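# Align the odd knob in each knob-box row

## Task

The knob box has rows of knobs (A1–A4, B1–B4, and so on), and in every row at least three knobs already point at one common mark. Find any knob whose pointer shows a different mark and rotate it until it matches the rest of its row. Every other knob must still point at the mark it shows now when the scene ends, with the robot no longer touching anything.

## Robot and tools

ROBOT. There are two FANUC CRX-5iA style arms, left_arm and right_arm. Each carries a two-finger parallel gripper with a 50 mm maximum gap. The left arm's base sits near (-0.065, +0.448, 0) m and the right arm's near (+0.003, -0.484, 0) m, each yawed very slightly. A camera stand is behind the arms. The gripper's fingers extend along its own +z and close along its own x. The reported end-effector point lies between the pads, and the fingertips go 17.5 mm past it. A camera block juts about 10 cm toward the gripper's -y side and turns with it.

FRAME. Everything uses the scene frame. Its origin is at table-top height, halfway between the nominal bases. +x points out over the table, +y points toward left_arm, and +z points up. The arm names do not correspond to left and right in the images.

THE 18-NUMBER ROW. Every motion command is a row of 18 numbers, each in [-1, 1], and a row always carries both arms. The first 9 are for left_arm: dx, dy, dz, rx, ry, rz, gripper position, force_limit, speed. The last 9 are the same fields for right_arm.
- dx, dy, dz are an offset along the scene axes, not a place. 1.0 equals 0.6 m.
- rx, ry, rz together form one rotation vector, also an offset, in which 1.0 equals 180 degrees. The gripper turns about its own Hand target point. For a knob, positive rz spins the gripper counter-clockwise as seen from above.
- Offsets count from the arm's Hand target as it stood when the action or move began. They do not count from the previous row. A new call starts from the updated Hand target, so sending the same offset again moves the arm further. All zeros asks the arm to hold, or to re-reach, its Hand target.
- Gripper position is an absolute setting, not an offset. +1 is fully open at 50 mm. About -0.65 brings the pads together. -1 means grip, closing until something blocks the fingers.
- force_limit sets the per-pad force: -1 is about 20 N, 0 about 102 N, +1 about 185 N. The actual grip can run up to about 15 N higher.
- speed sets how fast the finger gap changes: -1 is 20 mm/s, 0 is 85 mm/s, +1 is 150 mm/s. Both force_limit and speed begin at +1.
- A 0 in any gripper field is a real command. To leave a gripper alone, resend its last three gripper values. A new force_limit or speed only takes effect together with a changed position, meaning a change of 0.01 or more.

TOOLS.
- execute_actions(actions, cameras). actions is a list of actions. Each action holds up to 15 rows and lasts 0.5 s, at 1/30 s per row. If fewer than 15 rows are given, the last row is held for the remaining steps. An empty list returns the state and all camera images. cameras is a list of names, or ["all"], or [] for none.
- move(target, speed, blocking, cameras, blend). It drives each gripper in a straight line toward its target.
  - target is one 18-number row, or a list of up to 15 rows. Every row is an offset from the same starting Hand targets, not from the row before it.
  - speed is in m/s, from 0.002 to 1, default 0.25. Rotation is capped at twice that value in rad/s. It can be one number or one per target.
  - blend, in metres, rounds the corners at intermediate targets. The default is 0, which stops at each target.
  - blocking=false returns after about 0.5 s while the move continues.
  - Every path is capped at 10 s, and the move does not avoid obstacles. The result adds a move: line giving the ending (done, off_target, moving, held, fault). It also reports limits: paced means the commanded pose was clipped, and held means a check withheld steps.
- wait(seconds 0–10, cameras) lets time pass while the arms hold.
- stop(cameras) brakes a running move. The fingers keep moving.
- zoom_image(camera, region=[x0,y0,x1,y1]) gives a closer view of part of the newest image from one camera. Pixel coordinates start at the top-left, and the region is at most 504×504.
- read_manual(section="licences") returns only licence text.
- finished_scene(scene) ends scene 1 or 2 and cannot be undone. Call nothing after it in the same reply. Scene 1 is practice.

CAMERAS. There are six: cam_head_left, cam_head_right, cam_high, cam_low, cam_left_wrist and cam_right_wrist, each 896×504. Calibration is only approximate, to within a few mm and degrees. The wrist views follow their hands and can lag while the arm is moving.

RESULTS.
- end_effector_position is in metres and end_effector_quat_wxyz gives orientation, both in the scene frame. Either can be off by a few cm.
- Hand target is the last commanded pose after clipping, and it is the origin for the next offsets. The gripper often settles a little short of it. Sending another command closes that gap, but waiting or taking pictures does not.
- Tool commands shows the current gripper commands.
- object_status: 0 means moving, 1 means blocked while opening, 2 means blocked while closing (a firm grip), and 3 means the fingers reached the target or the pads met.
- position_measured is in counts; the gap is about (250 − counts) × 0.202 mm.
- Flange force is given in the gripper's own axes. It is noisy and includes the weight of anything held.
- Joint velocities may say "within noise".
- MOTOR HOT, OVER-TEMPERATURE FAULT, or fault lines indicate stops.

MOTION LIMITS. Each control step clips the command to within 70 mm and 16 degrees of the measured pose. The joints have speed caps. A clearance check blocks commands that would bring the arms close to each other, though fingers near fingers are allowed.

AVOID.
- The arms are stiff. Aiming even slightly past a firm contact, such as the box or a knob face, can cause a fault. A fault comes from about 150 N of outside force, or from joint torque over 150 N·m on the waist, shoulder or elbow, or over 37.6 N·m on the three wrist joints. A faulted arm stops for 10 s; to end a press, command the target back past the gripper.
- Fast moves strike harder. Slow down near the box and knobs.
- Do not let the arms touch each other, and never close one gripper on the other's fingers.
- Do not knock the box or let anything leave the table.
- Do not nudge correctly set knobs.
- Long stretched holds heat the motors.
- Release each knob gently and back away, so the final settings hold without the robot.

Each tool is called after ">>>" by a JSON object that holds its "name" and its "arguments".

## Session

>>> {"name": "execute_actions", "arguments": {"actions": []}}

Scene clock: 0.00 s.
left_arm: end_effector_position=(+0.1790, -0.1054, +0.1641) position_measured=3 object_status=3 end_effector_quat_wxyz=(+0.142, +0.535, +0.596, -0.582) | right_arm: end_effector_position=(+0.1883, -0.6763, +0.1324) position_measured=3 object_status=3 end_effector_quat_wxyz=(-0.124, +0.753, +0.563, +0.318)
Joint positions: left_arm=[-0.595 0.394 -0.662 1.549 -1.253 -0.432] | right_arm=[-1.03 -0.049 -0.411 -0.595 -1.589 0.884]
Joint velocities: within noise
Flange force (N): no reading
Hand target: left_arm +0.1790, -0.1054, +0.1641; +0.142, +0.535, +0.596, -0.582 | right_arm +0.1883, -0.6763, +0.1324; -0.124, +0.753, +0.563, +0.318
Tool commands: left_gripper/position=+1.0 left_gripper/force_limit=+1.0 left_gripper/speed=+1.0 right_gripper/position=+1.0 right_gripper/force_limit=+1.0 right_gripper/speed=+1.0
camera_calibration:
cam_left_wrist: T_world_to_cam=[[-0.392141, 0.470076, -0.79073, 0.260626], [0.90506, 0.0433537, -0.423068, -0.0659949], [-0.164593, -0.881561, -0.442448, 0.142938], [0, 0, 0, 1]] pos_world=[0.185458, 0.00635582, 0.241407]
cam_right_wrist: T_world_to_cam=[[0.160337, 0.766586, 0.621802, 0.41345], [0.772142, -0.489837, 0.404791, -0.505321], [0.614889, 0.415216, -0.670453, 0.384309], [0, 0, 0, 1]] pos_world=[0.0875815, -0.724042, 0.205126]

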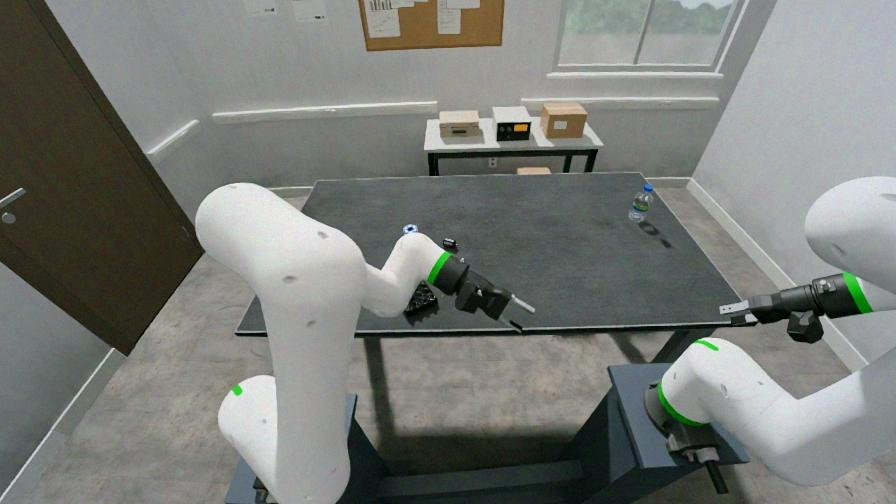

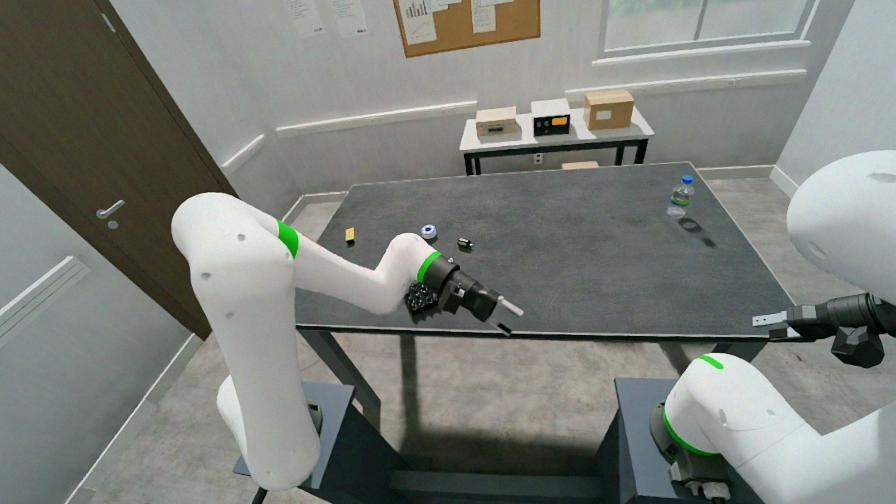

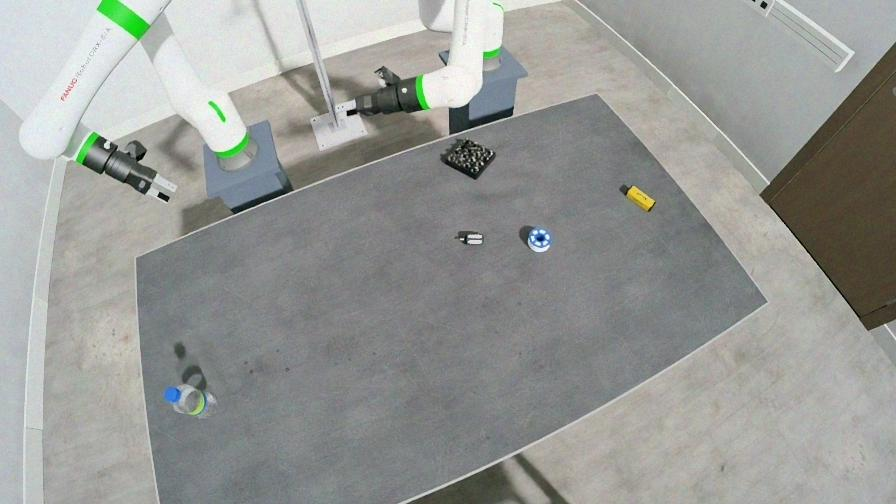

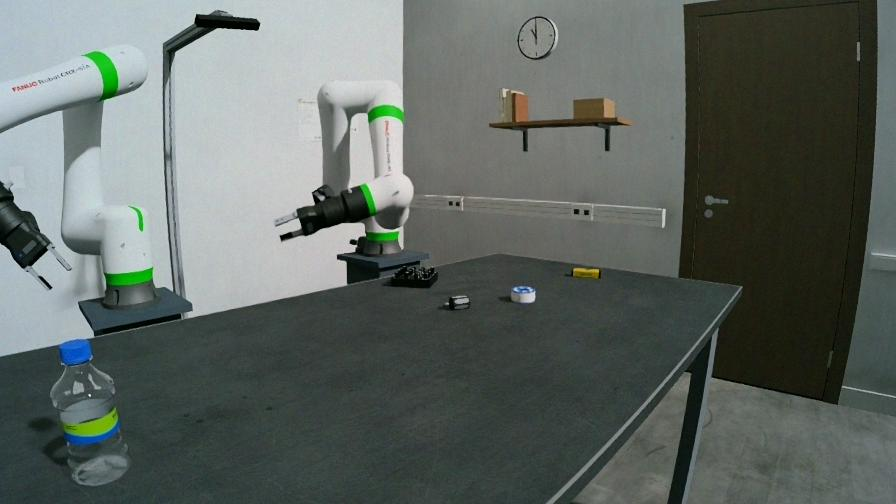

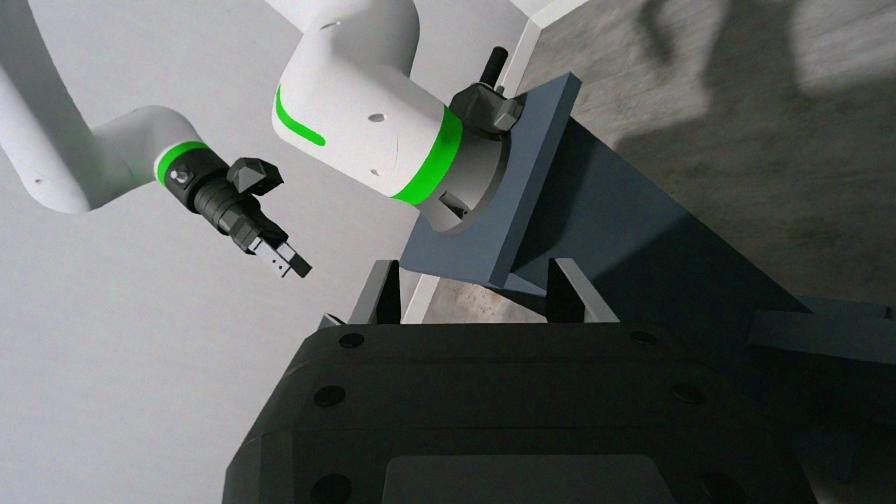

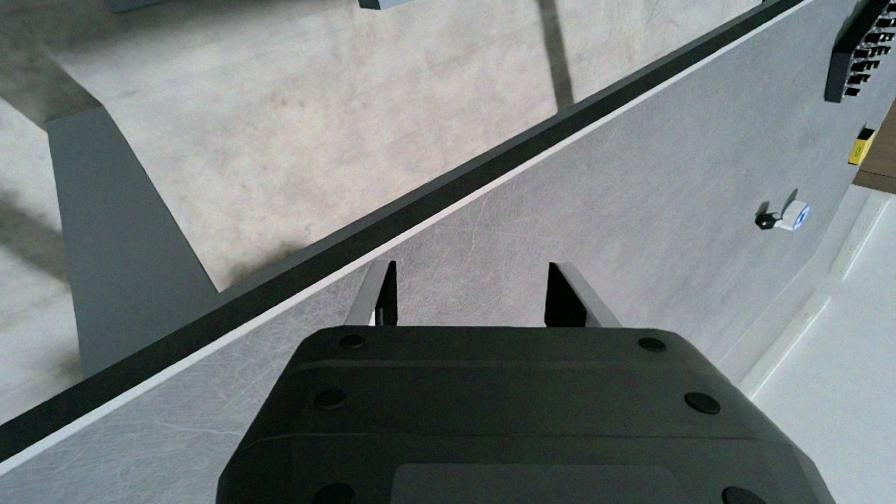

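>>> {"name": "zoom_image", "arguments": {"camera": "cam_high", "region": [430, 125, 510, 185]}}

>>> {"name": "zoom_image", "arguments": {"camera": "cam_head_right", "region": [390, 270, 460, 325]}}

Scaled by 6.300 from the camera's 896x504 image, which has a finer 1280x720 frame.

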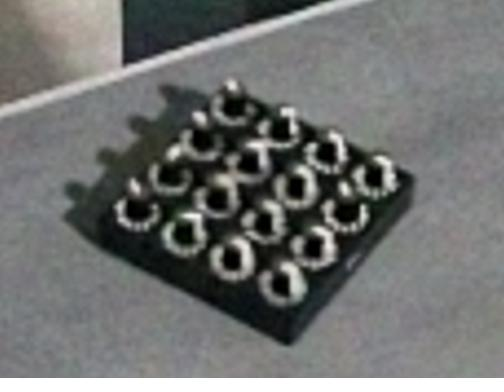

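Scaled by 7.200 from the camera's 896x504 image, which has a finer 1280x720 frame.

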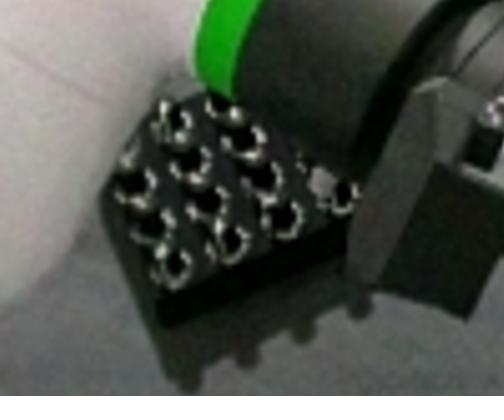

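>>> {"name": "move", "arguments": {"target": [0.252,0.425,0.13,0.350,-0.212,-0.0295,1,1,1,0,0,0,0,0,0,1,1,1], "speed": 0.35, "cameras": ["cam_left_wrist","cam_high"]}}

Scene clock: 12.20 s.
left_arm: end_effector_position=(+0.3302, +0.1496, +0.2421) position_measured=3 object_status=3 end_effector_quat_wxyz=(-0.001, +0.706, +0.708, +0.000) | right_arm: end_effector_position=(+0.1883, -0.6763, +0.1324) position_measured=3 object_status=3 end_effector_quat_wxyz=(-0.124, +0.753, +0.563, +0.318)
Joint positions: left_arm=[-0.343 0.123 0.041 -0.001 -1.49 0.384] | right_arm=[-1.03 -0.049 -0.411 -0.595 -1.589 0.884]
Flange force (N): left_arm=[-0.7 2.9 -1.5] | right_arm=[2.2 3.3 -2.1]
Hand target: left_arm +0.3302, +0.1496, +0.2421; -0.001, +0.706, +0.708, +0.000 | right_arm +0.1883, -0.6763, +0.1324; -0.124, +0.753, +0.563, +0.318
Off the commanded pose: left_arm 0.000 m, 0 deg | right_arm 0.000 m, 0 deg.
move: done
camera_calibration:
cam_left_wrist: T_world_to_cam=[[-0.00475867, 0.999986, -0.00242959, -0.136315], [0.945156, 0.00529121, 0.326575, -0.369962], [0.326583, -0.000742274, -0.945168, 0.254861], [0, 0, 0, 1]] pos_world=[0.26579, 0.13846, 0.361376]
Images, in order (width x height): cam_high 896x504, cam_left_wrist 896x504.

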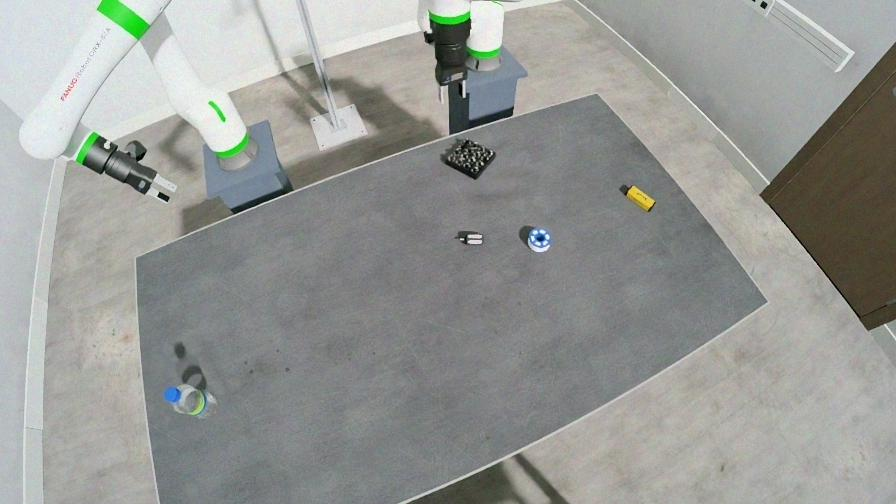

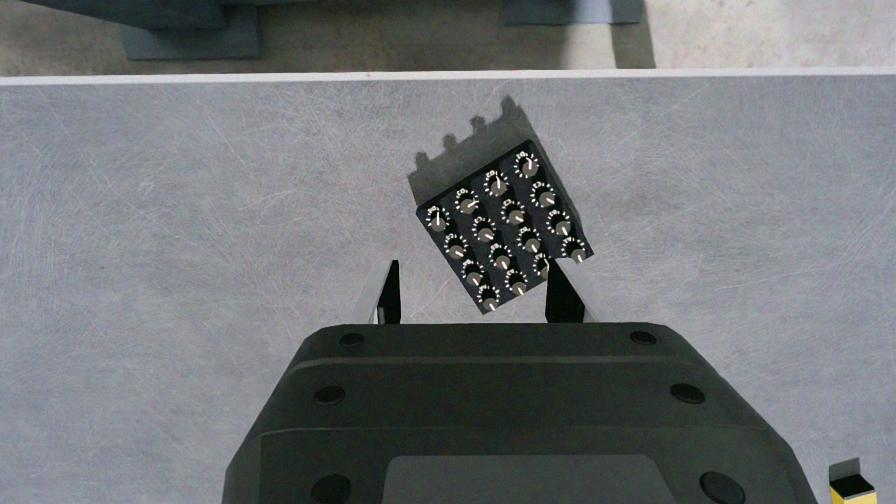

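>>> {"name": "zoom_image", "arguments": {"camera": "cam_left_wrist", "region": [405, 130, 605, 320]}}

Scaled by 2.520 from the camera's 896x504 image, which has a finer 1280x720 frame.

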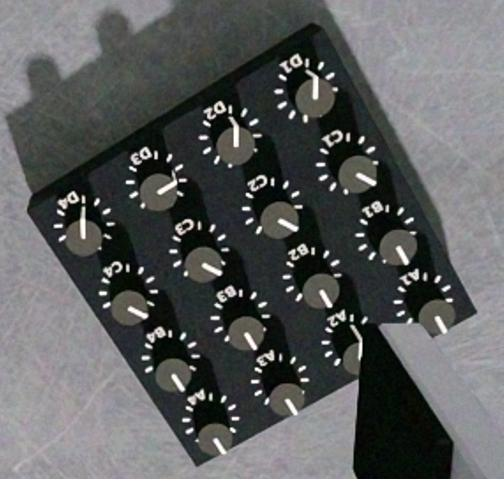

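>>> {"name": "move", "arguments": {"target": [0.11,0.03,-0.05,0,0,0,1,1,1,0,0,0,0,0,0,1,1,1], "speed": 0.25, "cameras": ["cam_left_wrist"]}}

>>> {"name": "zoom_image", "arguments": {"camera": "cam_left_wrist", "region": [370, 0, 620, 240]}}

Scene clock: 17.40 s.
left_arm: end_effector_position=(+0.3963, +0.1676, +0.2121) position_measured=3 object_status=3 end_effector_quat_wxyz=(-0.001, +0.706, +0.708, +0.000) | right_arm: end_effector_position=(+0.1883, -0.6763, +0.1324) position_measured=3 object_status=3 end_effector_quat_wxyz=(-0.124, +0.753, +0.563, +0.318)
Joint positions: left_arm=[-0.265 0.242 0.111 -0.001 -1.44 0.306] | right_arm=[-1.03 -0.049 -0.411 -0.595 -1.589 0.884]
Flange force (N): left_arm=[-0.3 3.3 -0.5] | right_arm=[1.2 2.7 -2.7]
Hand target: left_arm +0.3962, +0.1676, +0.2121; -0.001, +0.706, +0.708, +0.000 | right_arm +0.1883, -0.6763, +0.1324; -0.124, +0.753, +0.563, +0.318
Off the commanded pose: left_arm 0.000 m, 0 deg | right_arm 0.000 m, 0 deg.
move: done
camera_calibration:
cam_left_wrist: T_world_to_cam=[[-0.00469753, 0.999986, -0.00230241, -0.154237], [0.945126, 0.00519195, 0.326665, -0.422645], [0.326673, -0.00064155, -0.945137, 0.204909], [0, 0, 0, 1]] pos_world=[0.33179, 0.15656, 0.331375]
Images, in order (width x height): cam_left_wrist 896x504.

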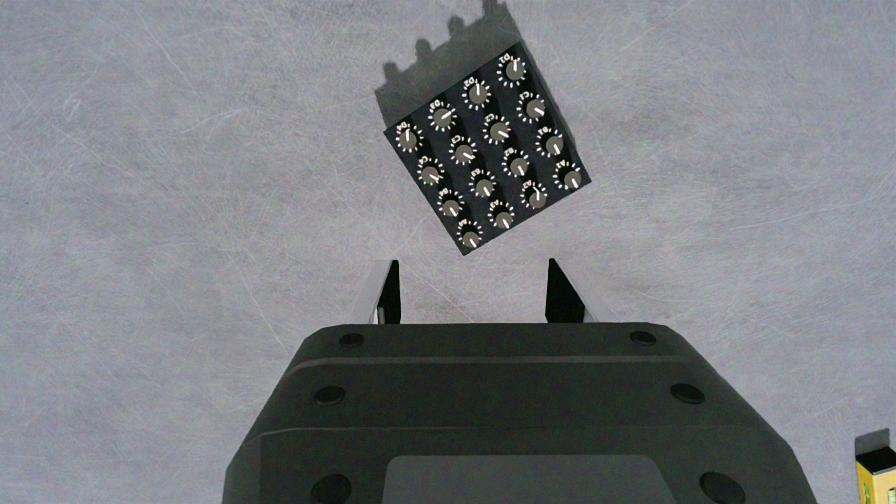

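Scaled by 2.016 from the camera's 896x504 image, which has a finer 1280x720 frame.

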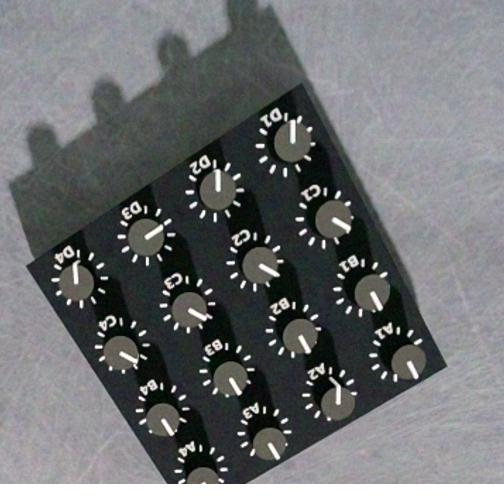

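>>> {"name": "move", "arguments": {"target": [-0.001,0.0865,-0.205,0,0,0.161,0,-1,-0.5,0,0,0,0,0,0,1,1,1], "cameras": ["cam_left_wrist"]}}

>>> {"name": "zoom_image", "arguments": {"camera": "cam_left_wrist", "region": [300, 100, 660, 350]}}

Scene clock: 39.67 s.
left_arm: end_effector_position=(+0.3957, +0.2194, +0.0892) position_measured=152 object_status=3 end_effector_quat_wxyz=(-0.001, +0.507, +0.862, +0.000) | right_arm: end_effector_position=(+0.1883, -0.6763, +0.1324) position_measured=3 object_status=3 end_effector_quat_wxyz=(-0.124, +0.753, +0.563, +0.318)
Joint positions: left_arm=[-0.166 0.263 -0.162 0 -1.147 0.714] | right_arm=[-1.03 -0.049 -0.411 -0.595 -1.589 0.884]
Flange force (N): left_arm=[-2.8 3.2 -0.1] | right_arm=[1.8 2.5 -1.6]
Hand target: left_arm +0.3956, +0.2195, +0.0891; -0.001, +0.507, +0.862, +0.000 | right_arm +0.1883, -0.6763, +0.1324; -0.124, +0.753, +0.563, +0.318
Off the commanded pose: left_arm 0.000 m, 0 deg | right_arm 0.000 m, 0 deg.
move: done
camera_calibration:
cam_left_wrist: T_world_to_cam=[[-0.488686, 0.872456, -0.00260091, 0.0132054], [0.824234, 0.462649, 0.326489, -0.434644], [0.286051, 0.157407, -0.945197, 0.0703941], [0, 0, 0, 1]] pos_world=[0.344565, 0.178486, 0.208477]
Images, in order (width x height): cam_left_wrist 896x504.

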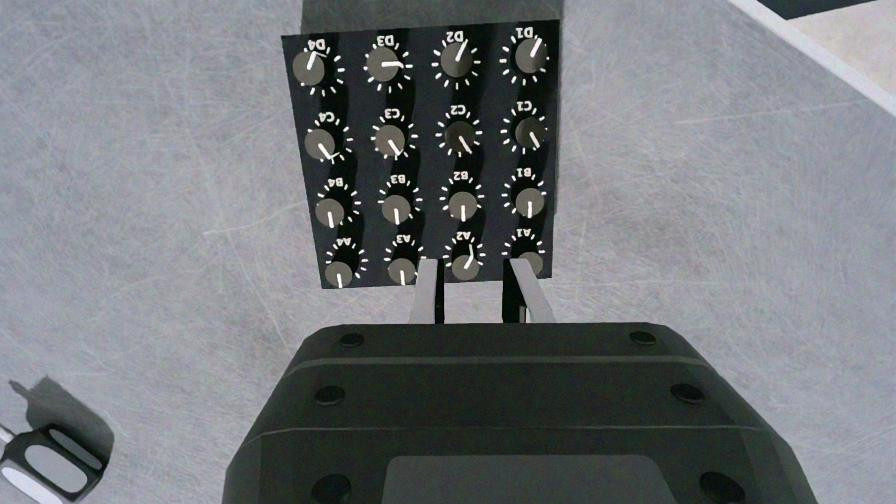

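Scaled by 1.400 from the camera's 896x504 image, which has a finer 1280x720 frame.

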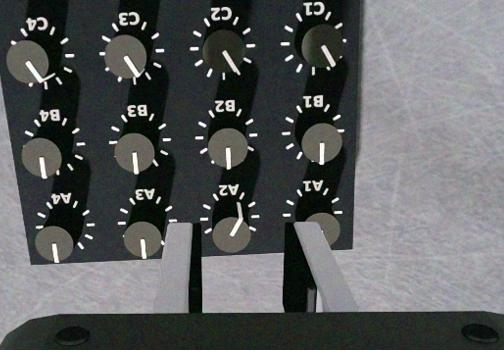

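>>> {"name": "move", "arguments": {"target": [0.004,-0.003,-0.057,0,0,0.011,0,-1,-0.5,0,0,0,0,0,0,1,1,1], "speed": 0.1, "cameras": ["cam_left_wrist","cam_low"]}}

>>> {"name": "zoom_image", "arguments": {"camera": "cam_left_wrist", "region": [350, 130, 610, 340]}}

>>> {"name": "zoom_image", "arguments": {"camera": "cam_low", "region": [370, 240, 460, 300]}}

Scene clock: 46.40 s.
left_arm: end_effector_position=(+0.3981, +0.2177, +0.0549) position_measured=152 object_status=3 end_effector_quat_wxyz=(-0.001, +0.492, +0.871, +0.000) | right_arm: end_effector_position=(+0.1883, -0.6763, +0.1324) position_measured=3 object_status=3 end_effector_quat_wxyz=(-0.124, +0.753, +0.563, +0.318)
Joint positions: left_arm=[-0.169 0.308 -0.193 0 -1.072 0.751] | right_arm=[-1.03 -0.049 -0.411 -0.595 -1.589 0.884]
Flange force (N): left_arm=[-2.0 2.6 0.2] | right_arm=[1.1 3.0 -2.4]
Hand target: left_arm +0.3980, +0.2177, +0.0549; -0.001, +0.492, +0.871, +0.000 | right_arm +0.1883, -0.6763, +0.1324; -0.124, +0.753, +0.563, +0.318
Off the commanded pose: left_arm 0.000 m, 0 deg | right_arm 0.000 m, 0 deg.
move: done
camera_calibration:
cam_left_wrist: T_world_to_cam=[[-0.518485, 0.855083, -0.00242403, 0.0313926], [0.807774, 0.490725, 0.326635, -0.424227], [0.28049, 0.167397, -0.945147, 0.0375946], [0, 0, 0, 1]] pos_world=[0.348411, 0.175042, 0.174176]
Images, in order (width x height): cam_low 896x504, cam_left_wrist 896x504.

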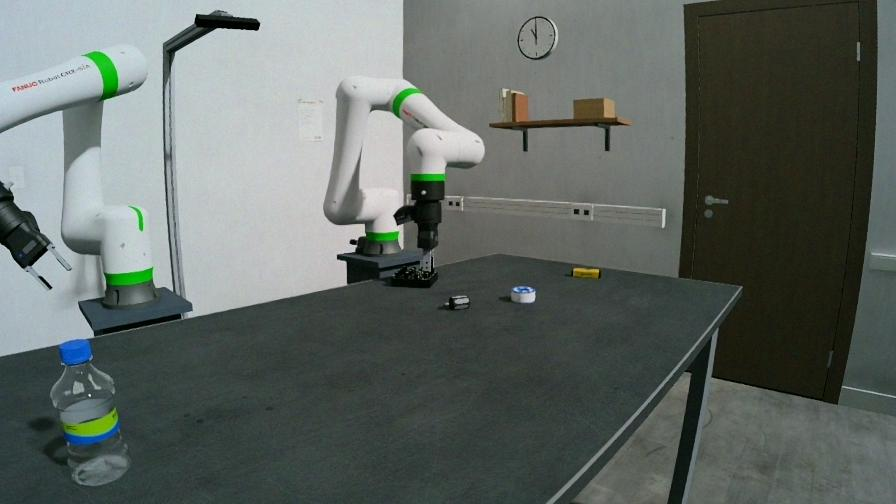

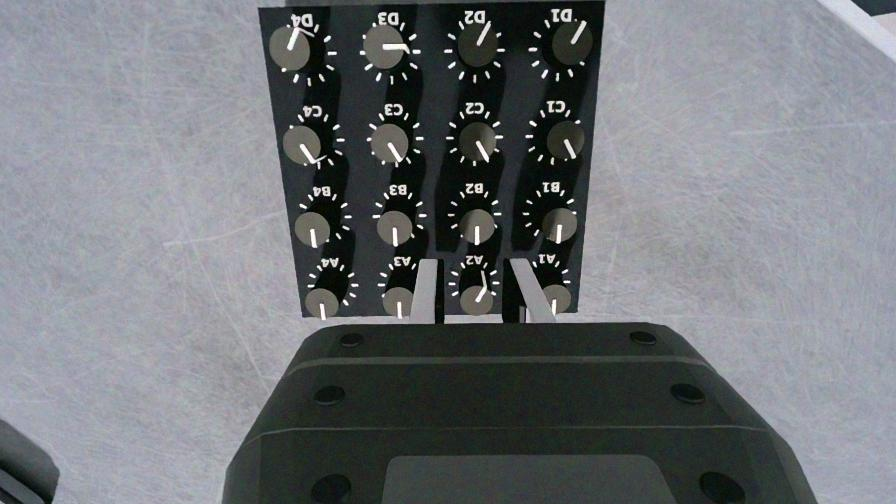

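Scaled by 1.938 from the camera's 896x504 image, which has a finer 1280x720 frame.

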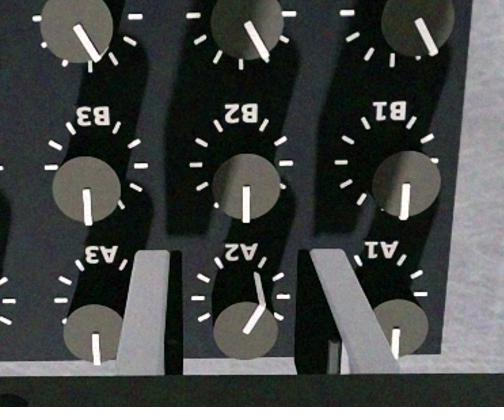

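Scaled by 5.600 from the camera's 896x504 image, which has a finer 1280x720 frame.

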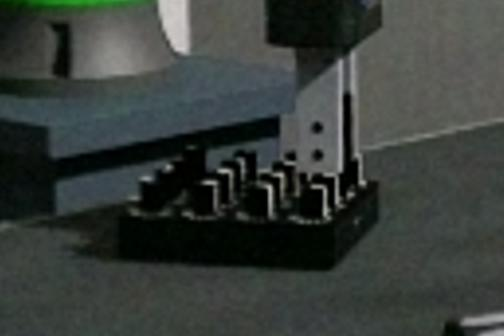

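>>> {"name": "move", "arguments": {"target": [-0.002,-0.001,-0.015,0,0,0,0,-1,-0.5,0,0,0,0,0,0,1,1,1], "speed": 0.05}}

>>> {"name": "move", "arguments": {"target": [0,0,0,0,0,0,-1,-1,-1,0,0,0,0,0,0,1,1,1], "cameras": ["cam_left_wrist"]}}

>>> {"name": "zoom_image", "arguments": {"camera": "cam_left_wrist", "region": [350, 130, 610, 340]}}

Scene clock: 52.37 s.
left_arm: end_effector_position=(+0.3969, +0.2171, +0.0459) position_measured=152 object_status=3 end_effector_quat_wxyz=(-0.001, +0.492, +0.871, +0.000) | right_arm: end_effector_position=(+0.1883, -0.6763, +0.1324) position_measured=3 object_status=3 end_effector_quat_wxyz=(-0.124, +0.753, +0.563, +0.318)
Joint positions: left_arm=[-0.171 0.317 -0.205 0 -1.051 0.753] | right_arm=[-1.03 -0.049 -0.411 -0.595 -1.589 0.884]
Flange force (N): left_arm=[-2.0 2.0 0.4] | right_arm=[1.1 2.9 -2.3]
Hand target: left_arm +0.3968, +0.2171, +0.0459; -0.001, +0.492, +0.871, +0.000 | right_arm +0.1883, -0.6763, +0.1324; -0.124, +0.753, +0.563, +0.318
Off the commanded pose: left_arm 0.000 m, 0 deg | right_arm 0.000 m, 0 deg.
move: done

Scene clock: 53.07 s.
left_arm: end_effector_position=(+0.3968, +0.2171, +0.0459) position_measured=197 object_status=2 end_effector_quat_wxyz=(-0.001, +0.492, +0.871, +0.000) | right_arm: end_effector_position=(+0.1883, -0.6763, +0.1324) position_measured=3 object_status=3 end_effector_quat_wxyz=(-0.124, +0.753, +0.563, +0.318)
Joint positions: left_arm=[-0.171 0.317 -0.205 0 -1.051 0.753] | right_arm=[-1.03 -0.049 -0.411 -0.595 -1.589 0.884]
Flange force (N): left_arm=[-0.4 3.7 -0.1] | right_arm=[0.9 3.0 -2.2]
Hand target: left_arm +0.3968, +0.2171, +0.0459; -0.001, +0.492, +0.871, +0.000 | right_arm +0.1883, -0.6763, +0.1324; -0.124, +0.753, +0.563, +0.318
Off the commanded pose: left_arm 0.000 m, 0 deg | right_arm 0.000 m, 0 deg.
move: done
camera_calibration:
cam_left_wrist: T_world_to_cam=[[-0.5185, 0.855074, -0.00237516, 0.0312603], [0.807796, 0.490738, 0.326559, -0.420021], [0.280398, 0.167402, -0.945174, 0.0295609], [0, 0, 0, 1]] pos_world=[0.347211, 0.174442, 0.165176]
Images, in order (width x height): cam_left_wrist 896x504.

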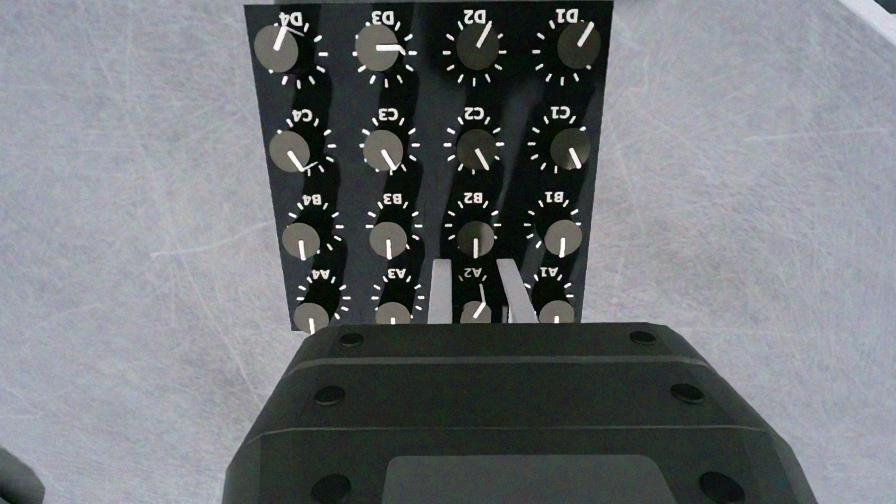

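Scaled by 1.938 from the camera's 896x504 image, which has a finer 1280x720 frame.

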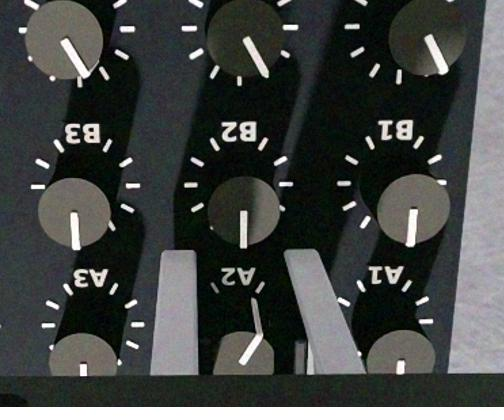

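>>> {"name": "move", "arguments": {"target": [0,0,0,0,0,-0.833,-1,-1,-1,0,0,0,0,0,0,1,1,1], "speed": 0.4}}

>>> {"name": "move", "arguments": {"target": [[0,0,0,0,0,0,0,-1,-0.5,0,0,0,0,0,0,1,1,1],[0,0,0.09,0,0,0,0,-1,-0.5,0,0,0,0,0,0,1,1,1],[-0.05,-0.09,0.16,0,0,0.833,0,-1,-0.5,0,0,0,0,0,0,1,1,1]], "speed": [0.1,0.15,0.4], "cameras": ["cam_left_wrist"]}}

>>> {"name": "zoom_image", "arguments": {"camera": "cam_left_wrist", "region": [300, 100, 660, 350]}}

Scene clock: 61.30 s.
left_arm: end_effector_position=(+0.3968, +0.2171, +0.0459) position_measured=197 object_status=2 end_effector_quat_wxyz=(+0.000, +0.968, -0.249, +0.001) | right_arm: end_effector_position=(+0.1883, -0.6763, +0.1324) position_measured=3 object_status=3 end_effector_quat_wxyz=(-0.124, +0.753, +0.563, +0.318)
Joint positions: left_arm=[-0.171 0.315 -0.207 0 -1.048 -1.864] | right_arm=[-1.03 -0.049 -0.411 -0.595 -1.589 0.884]
Flange force (N): left_arm=[5.1 -1.6 -0.4] | right_arm=[1.3 2.7 -2.2]
Hand target: left_arm +0.3968, +0.2171, +0.0459; +0.000, +0.968, -0.249, +0.001 | right_arm +0.1883, -0.6763, +0.1324; -0.124, +0.753, +0.563, +0.318
Off the commanded pose: left_arm 0.000 m, 0 deg | right_arm 0.000 m, 0 deg.
move: done

Scene clock: 66.17 s.
left_arm: end_effector_position=(+0.3668, +0.1631, +0.1419) position_measured=152 object_status=3 end_effector_quat_wxyz=(-0.001, +0.492, +0.871, +0.000) | right_arm: end_effector_position=(+0.1883, -0.6763, +0.1324) position_measured=3 object_status=3 end_effector_quat_wxyz=(-0.124, +0.753, +0.563, +0.318)
Joint positions: left_arm=[-0.291 0.224 -0.079 0 -1.269 0.872] | right_arm=[-1.03 -0.049 -0.411 -0.595 -1.589 0.884]
Flange force (N): left_arm=[-1.3 2.3 0.1] | right_arm=[1.9 3.4 -1.9]
Hand target: left_arm +0.3668, +0.1631, +0.1419; -0.001, +0.492, +0.871, +0.000 | right_arm +0.1883, -0.6763, +0.1324; -0.124, +0.753, +0.563, +0.318
Off the commanded pose: left_arm 0.000 m, 0 deg | right_arm 0.000 m, 0 deg.
move: done
camera_calibration:
cam_left_wrist: T_world_to_cam=[[-0.518485, 0.855083, -0.00242406, 0.0621144], [0.807774, 0.490725, 0.326635, -0.400648], [0.28049, 0.167397, -0.945147, 0.137714], [0, 0, 0, 1]] pos_world=[0.317211, 0.120442, 0.261176]
Images, in order (width x height): cam_left_wrist 896x504.

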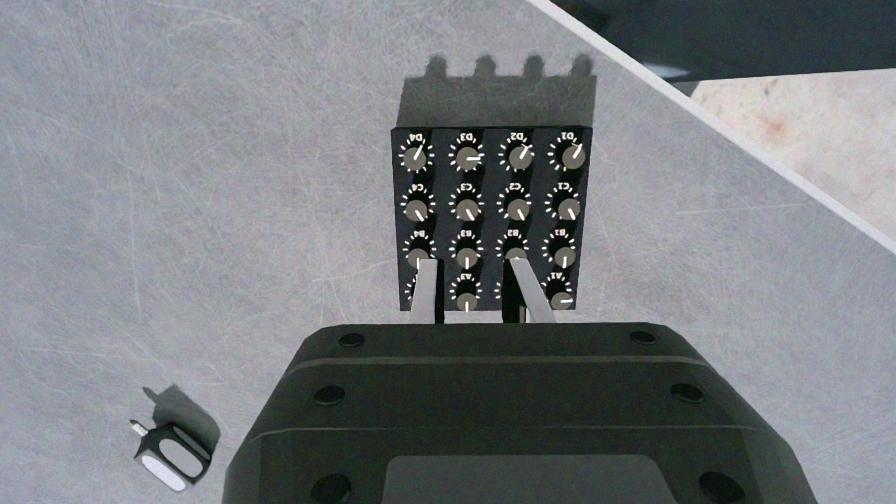

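Scaled by 1.400 from the camera's 896x504 image, which has a finer 1280x720 frame.

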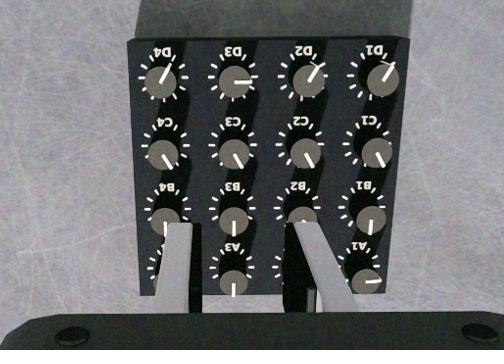

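>>> {"name": "move", "arguments": {"target": [0.013,0.115,-0.130,0,0,0,-0.05,-1,-0.5,0,0,0,0,0,0,1,1,1], "cameras": ["cam_left_wrist"]}}

>>> {"name": "zoom_image", "arguments": {"camera": "cam_left_wrist", "region": [300, 100, 660, 350]}}

Scene clock: 79.33 s.
left_arm: end_effector_position=(+0.3747, +0.2321, +0.0639) position_measured=160 object_status=3 end_effector_quat_wxyz=(-0.001, +0.492, +0.871, +0.000) | right_arm: end_effector_position=(+0.1883, -0.6763, +0.1324) position_measured=3 object_status=3 end_effector_quat_wxyz=(-0.124, +0.753, +0.563, +0.318)
Joint positions: left_arm=[-0.15 0.234 -0.263 0 -1.074 0.731] | right_arm=[-1.03 -0.049 -0.411 -0.595 -1.589 0.884]
Flange force (N): left_arm=[-2.9 3.2 -0.4] | right_arm=[2.1 2.4 -2.1]
Hand target: left_arm +0.3746, +0.2321, +0.0639; -0.001, +0.492, +0.871, +0.000 | right_arm +0.1883, -0.6763, +0.1324; -0.124, +0.753, +0.563, +0.318
Off the commanded pose: left_arm 0.000 m, 0 deg | right_arm 0.000 m, 0 deg.
move: done
camera_calibration:
cam_left_wrist: T_world_to_cam=[[-0.518485, 0.855083, -0.00242403, 0.0070542], [0.807774, 0.490725, 0.326635, -0.415282], [0.28049, 0.167397, -0.945147, 0.0502706], [0, 0, 0, 1]] pos_world=[0.325011, 0.189342, 0.183176]
Images, in order (width x height): cam_left_wrist 896x504.

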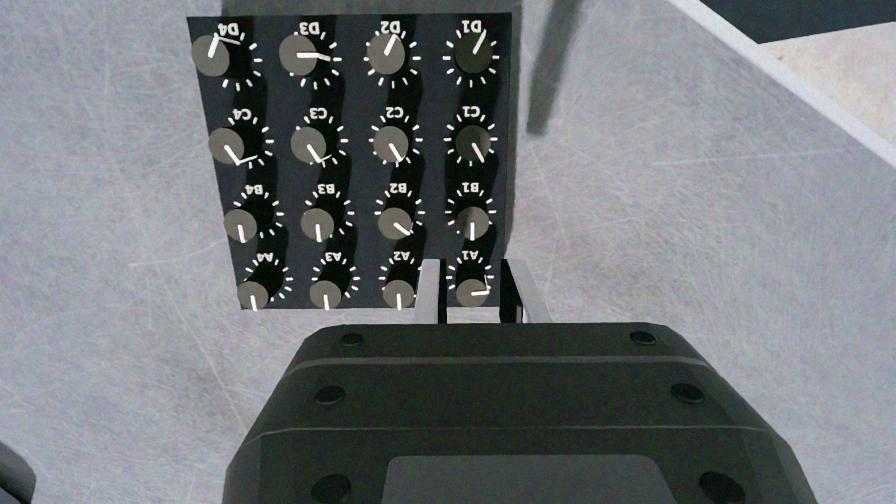

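Scaled by 1.400 from the camera's 896x504 image, which has a finer 1280x720 frame.

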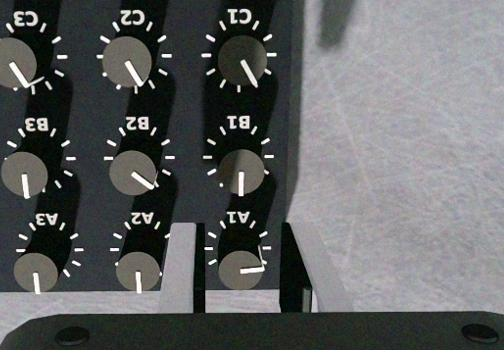

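>>> {"name": "move", "arguments": {"target": [0.0005,-0.0008,-0.030,0,0,0,-0.05,-1,-0.5,0,0,0,0,0,0,1,1,1], "speed": 0.06}}

>>> {"name": "move", "arguments": {"target": [[0,0,0,0,0,0,-1,-1,-1,0,0,0,0,0,0,1,1,1],[0,0,0,0,0,-0.5,-1,-1,-1,0,0,0,0,0,0,1,1,1]], "speed": 0.4}}

>>> {"name": "move", "arguments": {"target": [[0,0,0,0,0,0,-0.19,-1,-1,0,0,0,0,0,0,1,1,1],[0,0,0.045,0,0,0,-0.19,-1,-1,0,0,0,0,0,0,1,1,1],[-0.04,-0.075,0.045,0,0,0.5,-0.19,-1,-1,0,0,0,0,0,0,1,1,1]], "speed": [0.1,0.1,0.4], "cameras": ["cam_left_wrist"]}}

>>> {"name": "zoom_image", "arguments": {"camera": "cam_left_wrist", "region": [300, 100, 660, 350]}}

Scene clock: 87.43 s.
left_arm: end_effector_position=(+0.3750, +0.2316, +0.0459) position_measured=160 object_status=3 end_effector_quat_wxyz=(-0.001, +0.492, +0.871, +0.000) | right_arm: end_effector_position=(+0.1883, -0.6763, +0.1324) position_measured=3 object_status=3 end_effector_quat_wxyz=(-0.124, +0.753, +0.563, +0.318)
Joint positions: left_arm=[-0.15 0.258 -0.281 0 -1.032 0.732] | right_arm=[-1.03 -0.049 -0.411 -0.595 -1.589 0.884]
Flange force (N): left_arm=[-2.5 3.1 0.2] | right_arm=[0.8 3.0 -1.8]
Hand target: left_arm +0.3749, +0.2316, +0.0459; -0.001, +0.492, +0.871, +0.000 | right_arm +0.1883, -0.6763, +0.1324; -0.124, +0.753, +0.563, +0.318
Off the commanded pose: left_arm 0.000 m, 0 deg | right_arm 0.000 m, 0 deg.
move: done

Scene clock: 90.50 s.
left_arm: end_effector_position=(+0.3749, +0.2316, +0.0459) position_measured=197 object_status=2 end_effector_quat_wxyz=(+0.000, +0.963, +0.268, +0.000) | right_arm: end_effector_position=(+0.1883, -0.6763, +0.1324) position_measured=3 object_status=3 end_effector_quat_wxyz=(-0.124, +0.753, +0.563, +0.318)
Joint positions: left_arm=[-0.151 0.257 -0.282 -0.001 -1.031 -0.837] | right_arm=[-1.03 -0.049 -0.411 -0.595 -1.589 0.884]
Flange force (N): left_arm=[5.1 -0.2 -1.1] | right_arm=[1.3 2.6 -2.3]
Hand target: left_arm +0.3749, +0.2316, +0.0459; +0.000, +0.963, +0.268, +0.000 | right_arm +0.1883, -0.6763, +0.1324; -0.124, +0.753, +0.563, +0.318
Off the commanded pose: left_arm 0.000 m, 0 deg | right_arm 0.000 m, 0 deg.
move: done

Scene clock: 94.07 s.
left_arm: end_effector_position=(+0.3509, +0.1866, +0.0729) position_measured=181 object_status=3 end_effector_quat_wxyz=(-0.001, +0.492, +0.871, +0.000) | right_arm: end_effector_position=(+0.1883, -0.6763, +0.1324) position_measured=3 object_status=3 end_effector_quat_wxyz=(-0.124, +0.753, +0.563, +0.318)
Joint positions: left_arm=[-0.255 0.227 -0.249 0 -1.096 0.837] | right_arm=[-1.03 -0.049 -0.411 -0.595 -1.589 0.884]
Flange force (N): left_arm=[-1.6 2.1 0.1] | right_arm=[1.9 3.5 -2.2]
Hand target: left_arm +0.3509, +0.1866, +0.0729; -0.001, +0.492, +0.871, +0.000 | right_arm +0.1883, -0.6763, +0.1324; -0.124, +0.753, +0.563, +0.318
Off the commanded pose: left_arm 0.000 m, 0 deg | right_arm 0.000 m, 0 deg.
move: done
camera_calibration:
cam_left_wrist: T_world_to_cam=[[-0.518485, 0.855083, -0.00242406, 0.0336087], [0.807774, 0.490725, 0.326635, -0.376798], [0.28049, 0.167397, -0.945147, 0.0730244], [0, 0, 0, 1]] pos_world=[0.301311, 0.143942, 0.192176]
Images, in order (width x height): cam_left_wrist 896x504.

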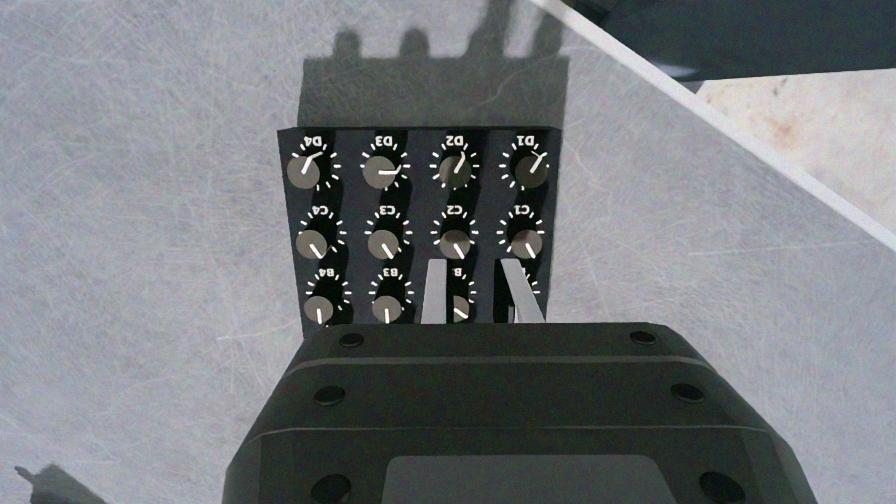

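Scaled by 1.400 from the camera's 896x504 image, which has a finer 1280x720 frame.

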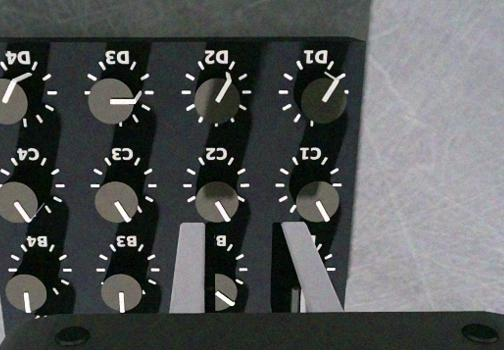

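>>> {"name": "move", "arguments": {"target": [0.022,-0.001,-0.015,0,0,0,-0.05,-1,-0.5,0,0,0,0,0,0,1,1,1], "speed": 0.1, "cameras": ["cam_left_wrist"]}}

>>> {"name": "zoom_image", "arguments": {"camera": "cam_left_wrist", "region": [300, 100, 660, 350]}}

Scene clock: 104.67 s.
left_arm: end_effector_position=(+0.3641, +0.1860, +0.0639) position_measured=160 object_status=3 end_effector_quat_wxyz=(-0.001, +0.492, +0.871, +0.000) | right_arm: end_effector_position=(+0.1883, -0.6763, +0.1324) position_measured=3 object_status=3 end_effector_quat_wxyz=(-0.124, +0.753, +0.563, +0.318)
Joint positions: left_arm=[-0.248 0.264 -0.226 0 -1.082 0.83] | right_arm=[-1.03 -0.049 -0.411 -0.595 -1.589 0.884]
Flange force (N): left_arm=[-1.6 2.7 0.1] | right_arm=[1.5 3.0 -2.4]
Hand target: left_arm +0.3641, +0.1860, +0.0639; -0.001, +0.492, +0.871, +0.000 | right_arm +0.1883, -0.6763, +0.1324; -0.124, +0.753, +0.563, +0.318
Off the commanded pose: left_arm 0.000 m, 0 deg | right_arm 0.000 m, 0 deg.
move: done
camera_calibration:
cam_left_wrist: T_world_to_cam=[[-0.518485, 0.855083, -0.00242406, 0.040944], [0.807774, 0.490725, 0.326635, -0.384227], [0.28049, 0.167397, -0.945147, 0.060916], [0, 0, 0, 1]] pos_world=[0.314511, 0.143342, 0.183176]
Images, in order (width x height): cam_left_wrist 896x504.

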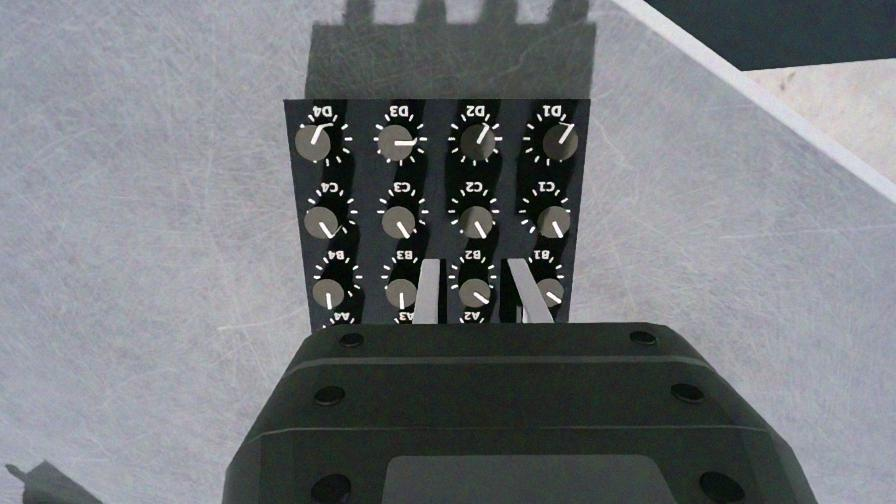

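Scaled by 1.400 from the camera's 896x504 image, which has a finer 1280x720 frame.

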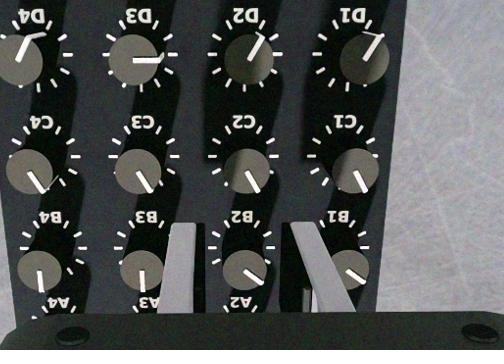

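>>> {"name": "move", "arguments": {"target": [[0.0088,0.0067,0,0,0,0,-0.05,-1,-0.5,0,0,0,0,0,0,1,1,1],[0.0088,0.0067,-0.030,0,0,0,-0.05,-1,-0.5,0,0,0,0,0,0,1,1,1]], "speed": 0.06}}

>>> {"name": "move", "arguments": {"target": [[0,0,0,0,0,0,-1,-1,-1,0,0,0,0,0,0,1,1,1],[0,0,0,0,0,-0.294,-1,-1,-1,0,0,0,0,0,0,1,1,1]], "speed": 0.4}}

>>> {"name": "move", "arguments": {"target": [[0,0,0,0,0,0,-0.19,-1,-1,0,0,0,0,0,0,1,1,1],[0,0,0.045,0,0,0,-0.19,-1,-1,0,0,0,0,0,0,1,1,1],[-0.0235,0.0388,0.04,0,0,0.294,-0.05,-1,-1,0,0,0,0,0,0,1,1,1]], "speed": [0.1,0.1,0.3], "cameras": ["cam_left_wrist"]}}

>>> {"name": "zoom_image", "arguments": {"camera": "cam_left_wrist", "region": [300, 100, 660, 350]}}

Scene clock: 120.10 s.
left_arm: end_effector_position=(+0.3694, +0.1900, +0.0459) position_measured=160 object_status=3 end_effector_quat_wxyz=(-0.001, +0.492, +0.871, +0.000) | right_arm: end_effector_position=(+0.1883, -0.6763, +0.1324) position_measured=3 object_status=3 end_effector_quat_wxyz=(-0.124, +0.753, +0.563, +0.318)
Joint positions: left_arm=[-0.237 0.292 -0.238 0 -1.043 0.819] | right_arm=[-1.03 -0.049 -0.411 -0.595 -1.589 0.884]
Flange force (N): left_arm=[-2.6 2.7 0.5] | right_arm=[1.2 2.7 -2.3]
Hand target: left_arm +0.3694, +0.1900, +0.0459; -0.001, +0.492, +0.871, +0.000 | right_arm +0.1883, -0.6763, +0.1324; -0.124, +0.753, +0.563, +0.318
Off the commanded pose: left_arm 0.000 m, 0 deg | right_arm 0.000 m, 0 deg.
move: done

Scene clock: 122.37 s.
left_arm: end_effector_position=(+0.3694, +0.1900, +0.0459) position_measured=197 object_status=2 end_effector_quat_wxyz=(-0.001, +0.828, +0.560, +0.000) | right_arm: end_effector_position=(+0.1883, -0.6763, +0.1324) position_measured=3 object_status=3 end_effector_quat_wxyz=(-0.124, +0.753, +0.563, +0.318)
Joint positions: left_arm=[-0.238 0.292 -0.238 -0.001 -1.042 -0.103] | right_arm=[-1.03 -0.049 -0.411 -0.595 -1.589 0.884]
Flange force (N): left_arm=[1.5 3.4 0.2] | right_arm=[1.9 3.0 -2.0]
Hand target: left_arm +0.3694, +0.1900, +0.0459; -0.001, +0.828, +0.560, +0.000 | right_arm +0.1883, -0.6763, +0.1324; -0.124, +0.753, +0.563, +0.318
Off the commanded pose: left_arm 0.000 m, 0 deg | right_arm 0.000 m, 0 deg.
move: done

Scene clock: 125.93 s.
left_arm: end_effector_position=(+0.3553, +0.2133, +0.0699) position_measured=160 object_status=3 end_effector_quat_wxyz=(-0.001, +0.492, +0.871, +0.000) | right_arm: end_effector_position=(+0.1883, -0.6763, +0.1324) position_measured=3 object_status=3 end_effector_quat_wxyz=(-0.124, +0.753, +0.563, +0.318)
Joint positions: left_arm=[-0.197 0.208 -0.28 0 -1.084 0.779] | right_arm=[-1.03 -0.049 -0.411 -0.595 -1.589 0.884]
Flange force (N): left_arm=[-1.5 2.7 0.3] | right_arm=[2.1 3.1 -2.0]
Hand target: left_arm +0.3553, +0.2133, +0.0699; -0.001, +0.492, +0.871, +0.000 | right_arm +0.1883, -0.6763, +0.1324; -0.124, +0.753, +0.563, +0.318
Off the commanded pose: left_arm 0.000 m, 0 deg | right_arm 0.000 m, 0 deg.
move: done
camera_calibration:
cam_left_wrist: T_world_to_cam=[[-0.518485, 0.855083, -0.00242403, 0.013052], [0.807774, 0.490725, 0.326635, -0.392475], [0.28049, 0.167397, -0.945147, 0.0644853], [0, 0, 0, 1]] pos_world=[0.305711, 0.170642, 0.189176]
Images, in order (width x height): cam_left_wrist 896x504.

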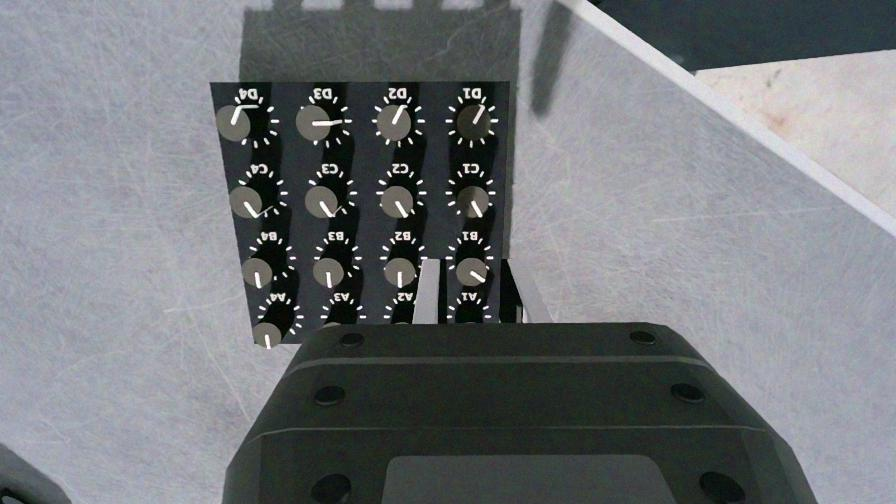

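Scaled by 1.400 from the camera's 896x504 image, which has a finer 1280x720 frame.

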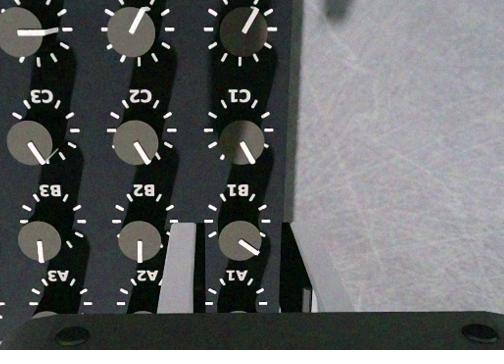

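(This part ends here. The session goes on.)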